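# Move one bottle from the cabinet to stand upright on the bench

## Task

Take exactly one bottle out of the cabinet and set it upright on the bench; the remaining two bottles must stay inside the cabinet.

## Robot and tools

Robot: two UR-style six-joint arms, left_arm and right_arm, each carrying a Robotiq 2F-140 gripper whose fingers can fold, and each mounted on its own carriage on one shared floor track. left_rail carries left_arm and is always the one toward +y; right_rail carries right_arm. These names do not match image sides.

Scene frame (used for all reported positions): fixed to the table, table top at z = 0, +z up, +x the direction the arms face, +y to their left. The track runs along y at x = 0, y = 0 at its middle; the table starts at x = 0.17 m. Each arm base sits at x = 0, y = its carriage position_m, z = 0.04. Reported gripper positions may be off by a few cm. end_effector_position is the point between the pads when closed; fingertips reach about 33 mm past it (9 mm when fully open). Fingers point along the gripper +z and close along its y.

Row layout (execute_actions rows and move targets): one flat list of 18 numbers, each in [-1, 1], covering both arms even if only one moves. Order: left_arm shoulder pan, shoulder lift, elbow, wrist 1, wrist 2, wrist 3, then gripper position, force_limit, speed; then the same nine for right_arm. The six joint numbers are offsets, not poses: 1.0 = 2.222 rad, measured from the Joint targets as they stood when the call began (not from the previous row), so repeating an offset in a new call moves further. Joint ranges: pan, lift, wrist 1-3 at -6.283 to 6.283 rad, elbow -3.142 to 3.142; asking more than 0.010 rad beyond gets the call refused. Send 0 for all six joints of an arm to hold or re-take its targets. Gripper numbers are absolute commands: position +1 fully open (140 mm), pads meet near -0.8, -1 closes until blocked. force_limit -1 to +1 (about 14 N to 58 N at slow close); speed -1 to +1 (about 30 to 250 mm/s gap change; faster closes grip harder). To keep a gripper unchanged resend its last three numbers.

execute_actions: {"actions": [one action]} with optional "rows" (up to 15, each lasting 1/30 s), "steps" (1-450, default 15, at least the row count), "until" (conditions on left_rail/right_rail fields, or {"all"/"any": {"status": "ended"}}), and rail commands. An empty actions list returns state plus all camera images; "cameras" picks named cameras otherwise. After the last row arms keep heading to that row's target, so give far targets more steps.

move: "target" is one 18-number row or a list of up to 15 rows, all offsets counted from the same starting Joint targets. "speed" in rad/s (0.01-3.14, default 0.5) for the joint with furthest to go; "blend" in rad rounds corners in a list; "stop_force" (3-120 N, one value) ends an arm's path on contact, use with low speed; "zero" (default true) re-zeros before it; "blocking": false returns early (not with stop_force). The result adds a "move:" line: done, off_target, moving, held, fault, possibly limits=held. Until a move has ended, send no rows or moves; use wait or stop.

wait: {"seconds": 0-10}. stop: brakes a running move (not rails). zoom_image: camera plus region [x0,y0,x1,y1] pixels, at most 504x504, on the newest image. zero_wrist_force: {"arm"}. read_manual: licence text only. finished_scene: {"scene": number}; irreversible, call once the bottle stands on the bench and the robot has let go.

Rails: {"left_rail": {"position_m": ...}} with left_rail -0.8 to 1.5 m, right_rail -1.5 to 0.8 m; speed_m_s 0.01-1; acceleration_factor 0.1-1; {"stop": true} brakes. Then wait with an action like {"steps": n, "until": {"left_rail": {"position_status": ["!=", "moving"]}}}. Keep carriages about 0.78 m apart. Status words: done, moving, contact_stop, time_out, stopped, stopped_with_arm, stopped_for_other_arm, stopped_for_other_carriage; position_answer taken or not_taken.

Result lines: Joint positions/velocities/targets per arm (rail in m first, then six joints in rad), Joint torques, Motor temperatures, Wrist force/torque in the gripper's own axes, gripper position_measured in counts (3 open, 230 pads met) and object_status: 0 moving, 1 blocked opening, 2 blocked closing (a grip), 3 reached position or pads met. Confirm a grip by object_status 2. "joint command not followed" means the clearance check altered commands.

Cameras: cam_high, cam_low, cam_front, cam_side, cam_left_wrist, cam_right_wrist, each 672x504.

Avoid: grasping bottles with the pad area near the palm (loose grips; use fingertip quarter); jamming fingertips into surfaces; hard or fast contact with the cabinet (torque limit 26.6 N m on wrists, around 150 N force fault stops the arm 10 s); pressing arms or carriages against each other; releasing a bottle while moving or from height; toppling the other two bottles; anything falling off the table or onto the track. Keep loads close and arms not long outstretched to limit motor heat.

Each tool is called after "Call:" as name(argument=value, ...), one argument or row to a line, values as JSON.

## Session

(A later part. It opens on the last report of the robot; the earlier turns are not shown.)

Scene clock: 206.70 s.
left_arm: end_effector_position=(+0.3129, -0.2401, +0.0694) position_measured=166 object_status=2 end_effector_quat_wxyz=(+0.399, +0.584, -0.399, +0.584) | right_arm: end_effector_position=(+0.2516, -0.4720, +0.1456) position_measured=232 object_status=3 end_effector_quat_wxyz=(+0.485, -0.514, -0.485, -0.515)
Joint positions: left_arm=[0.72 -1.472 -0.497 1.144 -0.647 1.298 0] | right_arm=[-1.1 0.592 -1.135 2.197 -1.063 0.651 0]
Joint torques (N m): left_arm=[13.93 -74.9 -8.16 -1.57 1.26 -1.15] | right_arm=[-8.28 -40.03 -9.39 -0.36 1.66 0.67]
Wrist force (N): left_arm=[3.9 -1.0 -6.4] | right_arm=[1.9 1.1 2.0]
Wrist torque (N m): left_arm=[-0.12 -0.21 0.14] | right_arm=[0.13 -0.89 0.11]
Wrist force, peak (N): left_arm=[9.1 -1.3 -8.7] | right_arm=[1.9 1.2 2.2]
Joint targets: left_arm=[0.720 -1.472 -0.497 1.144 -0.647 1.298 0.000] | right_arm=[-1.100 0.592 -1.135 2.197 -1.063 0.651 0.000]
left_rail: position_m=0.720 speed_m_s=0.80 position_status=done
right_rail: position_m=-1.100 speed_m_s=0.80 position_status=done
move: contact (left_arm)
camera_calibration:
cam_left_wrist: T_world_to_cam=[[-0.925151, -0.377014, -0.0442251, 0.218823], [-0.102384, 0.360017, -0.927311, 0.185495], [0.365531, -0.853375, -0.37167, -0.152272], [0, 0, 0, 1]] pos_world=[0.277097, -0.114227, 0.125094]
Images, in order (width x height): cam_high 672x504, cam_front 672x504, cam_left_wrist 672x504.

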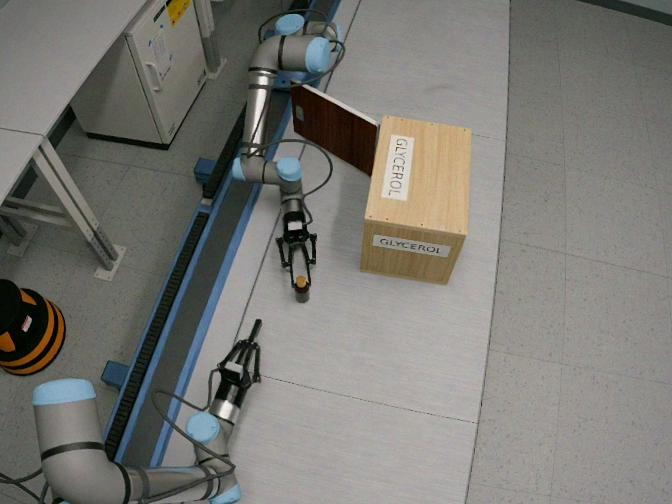

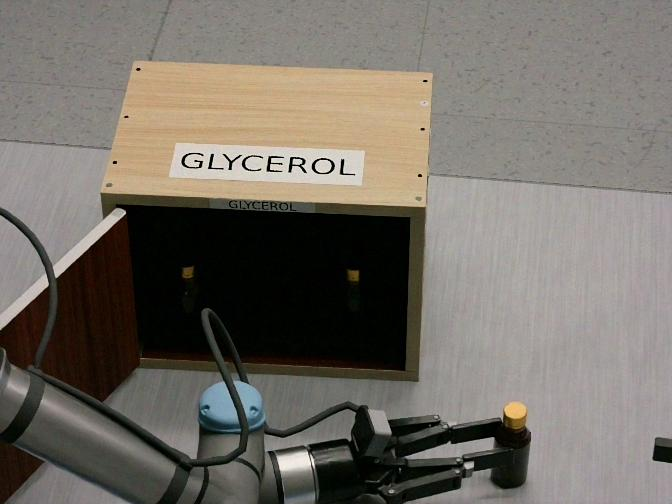

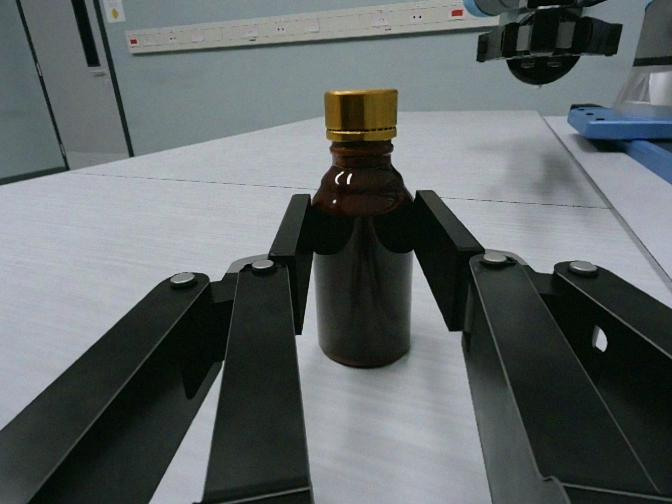

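Call:
execute_actions(
  actions=[
    {"rows":[[0,0,0,0,0,0,0.15,-0.2,-1,0,0,0,0,0,0,-1,-1,-0.5]],"steps":50},
  ],
)

Call:
move(
  target=[
    [-0.0207,-0.0807,0.1803,-0.0996,-0.0203,0,0.15,-0.2,-1,0,0,0,0,0,0,-1,-1,-0.5],
    [-0.0207,-0.2623,0.0607,0.2016,-0.0203,0,0.15,-0.2,-1,0,0,0,0,0,0,-1,-1,-0.5],
  ],
  speed=[0.25,0.6],
  blend=[0.02,0],
  cameras=["cam_front"],
)

Call:
execute_actions(
  actions=[
    {"rows":[[0,0,0,0,0,0,-1,-0.2,-0.5,0,0,0,0,0,0,-1,-1,-0.5]],"left_rail":{"position_m":1.37},"steps":120,"until":{"left_rail":{"position_status":["!=","moving"]}}},
  ],
)

Call:
move(
  target=[0,0.1205,0.1181,-0.2386,0,0,-1,-0.2,-0.5,0,0,0,0,0,0,-1,-1,-0.5],
  speed=0.5,
  cameras=["cam_high"],
)

Scene clock: 240.13 s.
left_arm: end_effector_position=(+0.3129, -0.2401, +0.0694) position_measured=110 object_status=3 end_effector_quat_wxyz=(+0.399, +0.584, -0.399, +0.584) | right_arm: end_effector_position=(+0.2516, -0.4720, +0.1456) position_measured=232 object_status=3 end_effector_quat_wxyz=(+0.485, -0.514, -0.485, -0.515)
Joint positions: left_arm=[0.72 -1.472 -0.497 1.144 -0.647 1.298 0] | right_arm=[-1.1 0.592 -1.135 2.197 -1.063 0.651 0]
Joint torques (N m): left_arm=[13.71 -71.43 -21.94 -2.56 0.79 -1.24] | right_arm=[-9.01 -40.28 -10.12 -0.2 1.84 0.28]
Wrist force (N): left_arm=[0.8 -1.1 -3.6] | right_arm=[1.8 1.2 2.1]
Wrist torque (N m): left_arm=[-0.13 -0.20 0.12] | right_arm=[0.14 -0.87 0.10]
Wrist force, peak (N): left_arm=[5.0 -1.0 -6.7] | right_arm=[1.9 1.3 2.1]
Joint targets: left_arm=[0.720 -1.472 -0.497 1.144 -0.647 1.298 0.000] | right_arm=[-1.100 0.592 -1.135 2.197 -1.063 0.651 0.000]
left_rail: position_m=0.720 speed_m_s=0.80 position_status=done
right_rail: position_m=-1.100 speed_m_s=0.80 position_status=done

Scene clock: 243.63 s.
left_arm: end_effector_position=(+0.2763, -0.1471, +0.4002) position_measured=110 object_status=3 end_effector_quat_wxyz=(+0.400, +0.583, -0.399, +0.584) | right_arm: end_effector_position=(+0.2516, -0.4720, +0.1456) position_measured=232 object_status=3 end_effector_quat_wxyz=(+0.485, -0.514, -0.485, -0.515)
Joint positions: left_arm=[0.72 -1.518 -1.08 1.279 -0.2 1.253 0] | right_arm=[-1.1 0.592 -1.135 2.197 -1.063 0.651 0]
Joint torques (N m): left_arm=[-14.42 -60.29 -36.94 -1.35 -1.57 -1.17] | right_arm=[-8.67 -39.94 -10 -0.44 1.78 0.39]
Wrist force (N): left_arm=[1.1 -1.0 -3.5] | right_arm=[1.7 1.3 2.0]
Wrist torque (N m): left_arm=[-0.11 -0.27 0.14] | right_arm=[0.16 -0.86 0.10]
Wrist force, peak (N): left_arm=[3.1 -1.5 -3.9] | right_arm=[1.9 1.1 2.2]
Joint targets: left_arm=[0.720 -1.518 -1.080 1.279 -0.199 1.253 0.000] | right_arm=[-1.100 0.592 -1.135 2.197 -1.063 0.651 0.000]
left_rail: position_m=0.720 speed_m_s=0.80 position_status=done
right_rail: position_m=-1.100 speed_m_s=0.80 position_status=done
move: done
Images, in order (width x height): cam_front 672x504.

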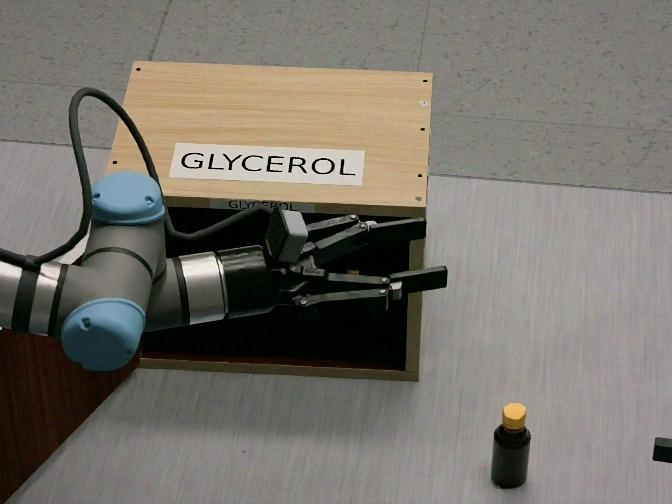

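Scene clock: 245.53 s.
left_arm: end_effector_position=(+0.2763, +0.5030, +0.4004) position_measured=232 object_status=3 end_effector_quat_wxyz=(+0.400, +0.583, -0.399, +0.584) | right_arm: end_effector_position=(+0.2516, -0.4720, +0.1456) position_measured=232 object_status=3 end_effector_quat_wxyz=(+0.485, -0.514, -0.485, -0.515)
Joint positions: left_arm=[1.37 -1.518 -1.08 1.279 -0.199 1.253 0] | right_arm=[-1.1 0.592 -1.135 2.197 -1.063 0.651 0]
Joint torques (N m): left_arm=[11.08 -37.7 -30.66 -4.03 -0.8 -1.27] | right_arm=[-8.88 -39.09 -10.62 -0.37 1.78 0.54]
Wrist force (N): left_arm=[1.0 -1.3 -3.5] | right_arm=[1.8 1.1 2.1]
Wrist torque (N m): left_arm=[-0.18 -0.28 0.14] | right_arm=[0.12 -0.89 0.10]
Wrist force, peak (N): left_arm=[1.1 -1.9 -5.0] | right_arm=[1.9 1.4 2.1]
Joint targets: left_arm=[1.370 -1.518 -1.080 1.279 -0.199 1.253 0.000] | right_arm=[-1.100 0.592 -1.135 2.197 -1.063 0.651 0.000]
left_rail: position_m=1.370 speed_m_s=0.80 position_status=done
right_rail: position_m=-1.100 speed_m_s=0.80 position_status=done

Scene clock: 247.30 s.
left_arm: end_effector_position=(+0.2763, +0.5029, +0.1505) position_measured=232 object_status=3 end_effector_quat_wxyz=(+0.400, +0.583, -0.399, +0.584) | right_arm: end_effector_position=(+0.2516, -0.4720, +0.1456) position_measured=232 object_status=3 end_effector_quat_wxyz=(+0.485, -0.514, -0.485, -0.515)
Joint positions: left_arm=[1.37 -1.518 -0.813 1.541 -0.729 1.253 0] | right_arm=[-1.1 0.592 -1.135 2.197 -1.063 0.651 0]
Joint torques (N m): left_arm=[12.64 -43.71 -8.53 -4.1 -0.12 -1.33] | right_arm=[-8.5 -39.69 -9.93 -0.37 1.81 0.22]
Wrist force (N): left_arm=[1.0 -1.2 -3.4] | right_arm=[1.8 1.2 1.9]
Wrist torque (N m): left_arm=[-0.15 -0.29 0.11] | right_arm=[0.14 -0.88 0.11]
Wrist force, peak (N): left_arm=[2.7 -1.2 -3.8] | right_arm=[1.9 1.3 2.1]
Joint targets: left_arm=[1.370 -1.518 -0.813 1.541 -0.729 1.253 0.000] | right_arm=[-1.100 0.592 -1.135 2.197 -1.063 0.651 0.000]
left_rail: position_m=1.370 speed_m_s=0.80 position_status=done
right_rail: position_m=-1.100 speed_m_s=0.80 position_status=done
move: done
Images, in order (width x height): cam_high 672x504.

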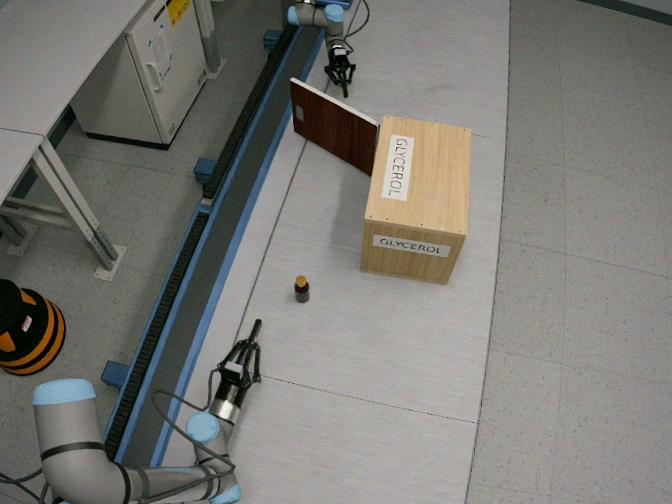

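Call:
execute_actions(
  actions=[
    {"left_rail":{"position_m":0.985,"speed_m_s":0.15,"acceleration_factor":0.3},"steps":180,"until":{"left_rail":{"position_status":["!=","moving"]}}},
  ],
)

Call:
move(
  target=[
    [-0.0006,0.0446,-0.0893,0.0447,-0.1356,0,-1,-0.2,-0.5,0,0,0,0,0,0,-1,-1,-0.5],
    [-0.0005,0.128,-0.2584,0.1304,-0.2841,0,-1,-0.2,-0.5,0,0,0,0,0,0,-1,-1,-0.5],
  ],
  speed=0.12,
  blend=0.05,
  stop_force=20,
  cameras=["cam_front","cam_high"],
)

Scene clock: 257.67 s.
left_arm: end_effector_position=(+0.2763, +0.1179, +0.1503) position_measured=232 object_status=3 end_effector_quat_wxyz=(+0.400, +0.583, -0.399, +0.584) | right_arm: end_effector_position=(+0.2516, -0.4720, +0.1456) position_measured=232 object_status=3 end_effector_quat_wxyz=(+0.485, -0.514, -0.485, -0.515)
Joint positions: left_arm=[0.985 -1.518 -0.813 1.541 -0.729 1.253 0] | right_arm=[-1.1 0.592 -1.135 2.197 -1.063 0.651 0]
Joint torques (N m): left_arm=[-12.25 -58.43 -30.68 -3.86 -1.39 -1.2] | right_arm=[-8.93 -39.76 -9.42 -0.33 1.69 0.22]
Wrist force (N): left_arm=[1.1 -1.3 -5.1] | right_arm=[1.8 1.0 1.9]
Wrist torque (N m): left_arm=[-0.14 -0.32 0.12] | right_arm=[0.10 -0.87 0.11]
Wrist force, peak (N): left_arm=[2.3 -3.1 -11.2] | right_arm=[1.9 1.2 2.2]
Joint targets: left_arm=[0.985 -1.518 -0.813 1.541 -0.729 1.253 0.000] | right_arm=[-1.100 0.592 -1.135 2.197 -1.063 0.651 0.000]
Tool commands: left_gripper/position=-1.0 left_gripper/force_limit=-0.2 left_gripper/speed=-0.5 right_gripper/position=-1.0 right_gripper/force_limit=-1.0 right_gripper/speed=-0.5
left_rail: position_m=0.985 speed_m_s=0.15 position_status=done
right_rail: position_m=-1.100 speed_m_s=0.80 position_status=done

Scene clock: 264.33 s.
left_arm: end_effector_position=(+0.4320, +0.1026, +0.1503) position_measured=232 object_status=3 end_effector_quat_wxyz=(+0.199, +0.678, -0.199, +0.679) | right_arm: end_effector_position=(+0.2516, -0.4720, +0.1456) position_measured=232 object_status=3 end_effector_quat_wxyz=(+0.485, -0.514, -0.485, -0.515)
Joint positions: left_arm=[0.985 -1.519 -0.528 0.967 -0.44 0.622 0] | right_arm=[-1.1 0.592 -1.135 2.197 -1.063 0.651 0]
Joint torques (N m): left_arm=[18.15 -54.1 -32.92 0.02 -2.46 -1.25] | right_arm=[-8.42 -38.61 -9.68 -0.31 1.59 0.05]
Wrist force (N): left_arm=[0.8 0.9 -5.0] | right_arm=[1.8 1.2 2.1]
Wrist torque (N m): left_arm=[-0.25 -0.23 0.13] | right_arm=[0.14 -0.88 0.10]
Wrist force, peak (N): left_arm=[1.5 0.7 -5.5] | right_arm=[1.9 1.2 2.3]
Joint targets: left_arm=[0.985 -1.519 -0.528 0.967 -0.440 0.622 0.000] | right_arm=[-1.100 0.592 -1.135 2.197 -1.063 0.651 0.000]
left_rail: position_m=0.985 speed_m_s=0.15 position_status=done
right_rail: position_m=-1.100 speed_m_s=0.80 position_status=done
move: done
Images, in order (width x height): cam_high 672x504, cam_front 672x504.

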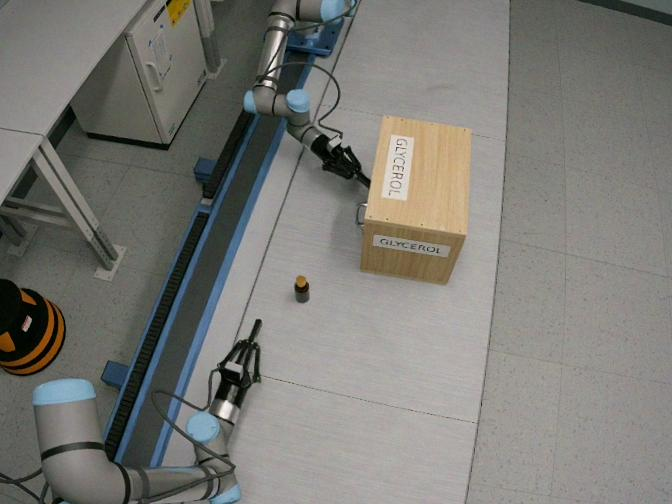

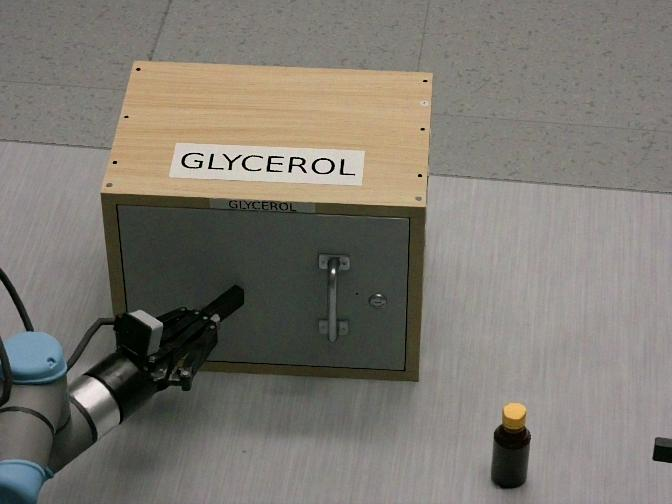

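Call:
move(
  target=[0.0045,0,0,0,0,0,-1,-0.2,-0.5,0,0,0,0,0,0,-1,-1,-0.5],
  speed=0.02,
  stop_force=15,
)

Call:
move(
  target=[-0.0045,-0.0834,0.1691,-0.0857,0.1485,0,-1,-0.2,-0.5,0,0,0,0,0,0,-1,-1,-0.5],
  speed=0.3,
  cameras=["cam_front"],
)

Scene clock: 273.00 s.
left_arm: end_effector_position=(+0.4329, +0.1030, +0.1503) position_measured=232 object_status=3 end_effector_quat_wxyz=(+0.199, +0.679, -0.199, +0.679) | right_arm: end_effector_position=(+0.2516, -0.4720, +0.1456) position_measured=232 object_status=3 end_effector_quat_wxyz=(+0.485, -0.514, -0.485, -0.515)
Joint positions: left_arm=[0.985 -1.518 -0.528 0.967 -0.44 0.622 0] | right_arm=[-1.1 0.592 -1.135 2.197 -1.063 0.651 0]
Joint torques (N m): left_arm=[-2.1 -55.26 -32.34 -0.85 -3.97 -1.24] | right_arm=[-9.94 -38.38 -10.35 -0.28 1.68 -0.04]
Wrist force (N): left_arm=[1.1 7.5 -10.5] | right_arm=[1.8 1.1 2.0]
Wrist torque (N m): left_arm=[-0.43 -0.27 0.14] | right_arm=[0.13 -0.86 0.11]
Wrist force, peak (N): left_arm=[1.9 12.2 -24.0] | right_arm=[2.0 1.0 2.2]
Joint targets: left_arm=[0.985 -1.518 -0.528 0.967 -0.440 0.622 0.000] | right_arm=[-1.100 0.592 -1.135 2.197 -1.063 0.651 0.000]
left_rail: position_m=0.985 speed_m_s=0.15 position_status=done
right_rail: position_m=-1.100 speed_m_s=0.80 position_status=done
move: contact (left_arm)

Scene clock: 274.90 s.
left_arm: end_effector_position=(+0.3513, +0.1072, +0.1501) position_measured=232 object_status=3 end_effector_quat_wxyz=(+0.311, +0.635, -0.310, +0.635) | right_arm: end_effector_position=(+0.2516, -0.4720, +0.1456) position_measured=232 object_status=3 end_effector_quat_wxyz=(+0.485, -0.514, -0.485, -0.515)
Joint positions: left_arm=[0.985 -1.528 -0.713 1.343 -0.63 0.952 0] | right_arm=[-1.1 0.592 -1.135 2.197 -1.063 0.651 0]
Joint torques (N m): left_arm=[-14.33 -70.16 -7.8 -3.74 1.56 -1.29] | right_arm=[-9.04 -40.16 -8.96 -0.41 1.56 -0.02]
Wrist force (N): left_arm=[1.7 -0.4 -3.7] | right_arm=[1.8 1.2 1.9]
Wrist torque (N m): left_arm=[0.01 -0.41 0.11] | right_arm=[0.14 -0.89 0.11]
Wrist force, peak (N): left_arm=[0.9 7.6 -10.4] | right_arm=[1.8 1.3 2.1]
Joint targets: left_arm=[0.985 -1.528 -0.713 1.343 -0.630 0.952 0.000] | right_arm=[-1.100 0.592 -1.135 2.197 -1.063 0.651 0.000]
left_rail: position_m=0.985 speed_m_s=0.15 position_status=done
right_rail: position_m=-1.100 speed_m_s=0.80 position_status=done
move: done
Images, in order (width x height): cam_front 672x504.

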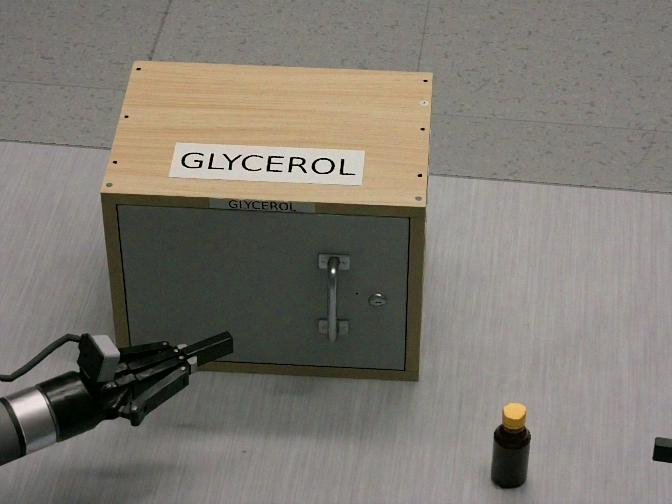

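Call:
finished_scene(
  scene=2,
)

The scene is finished: the task was done.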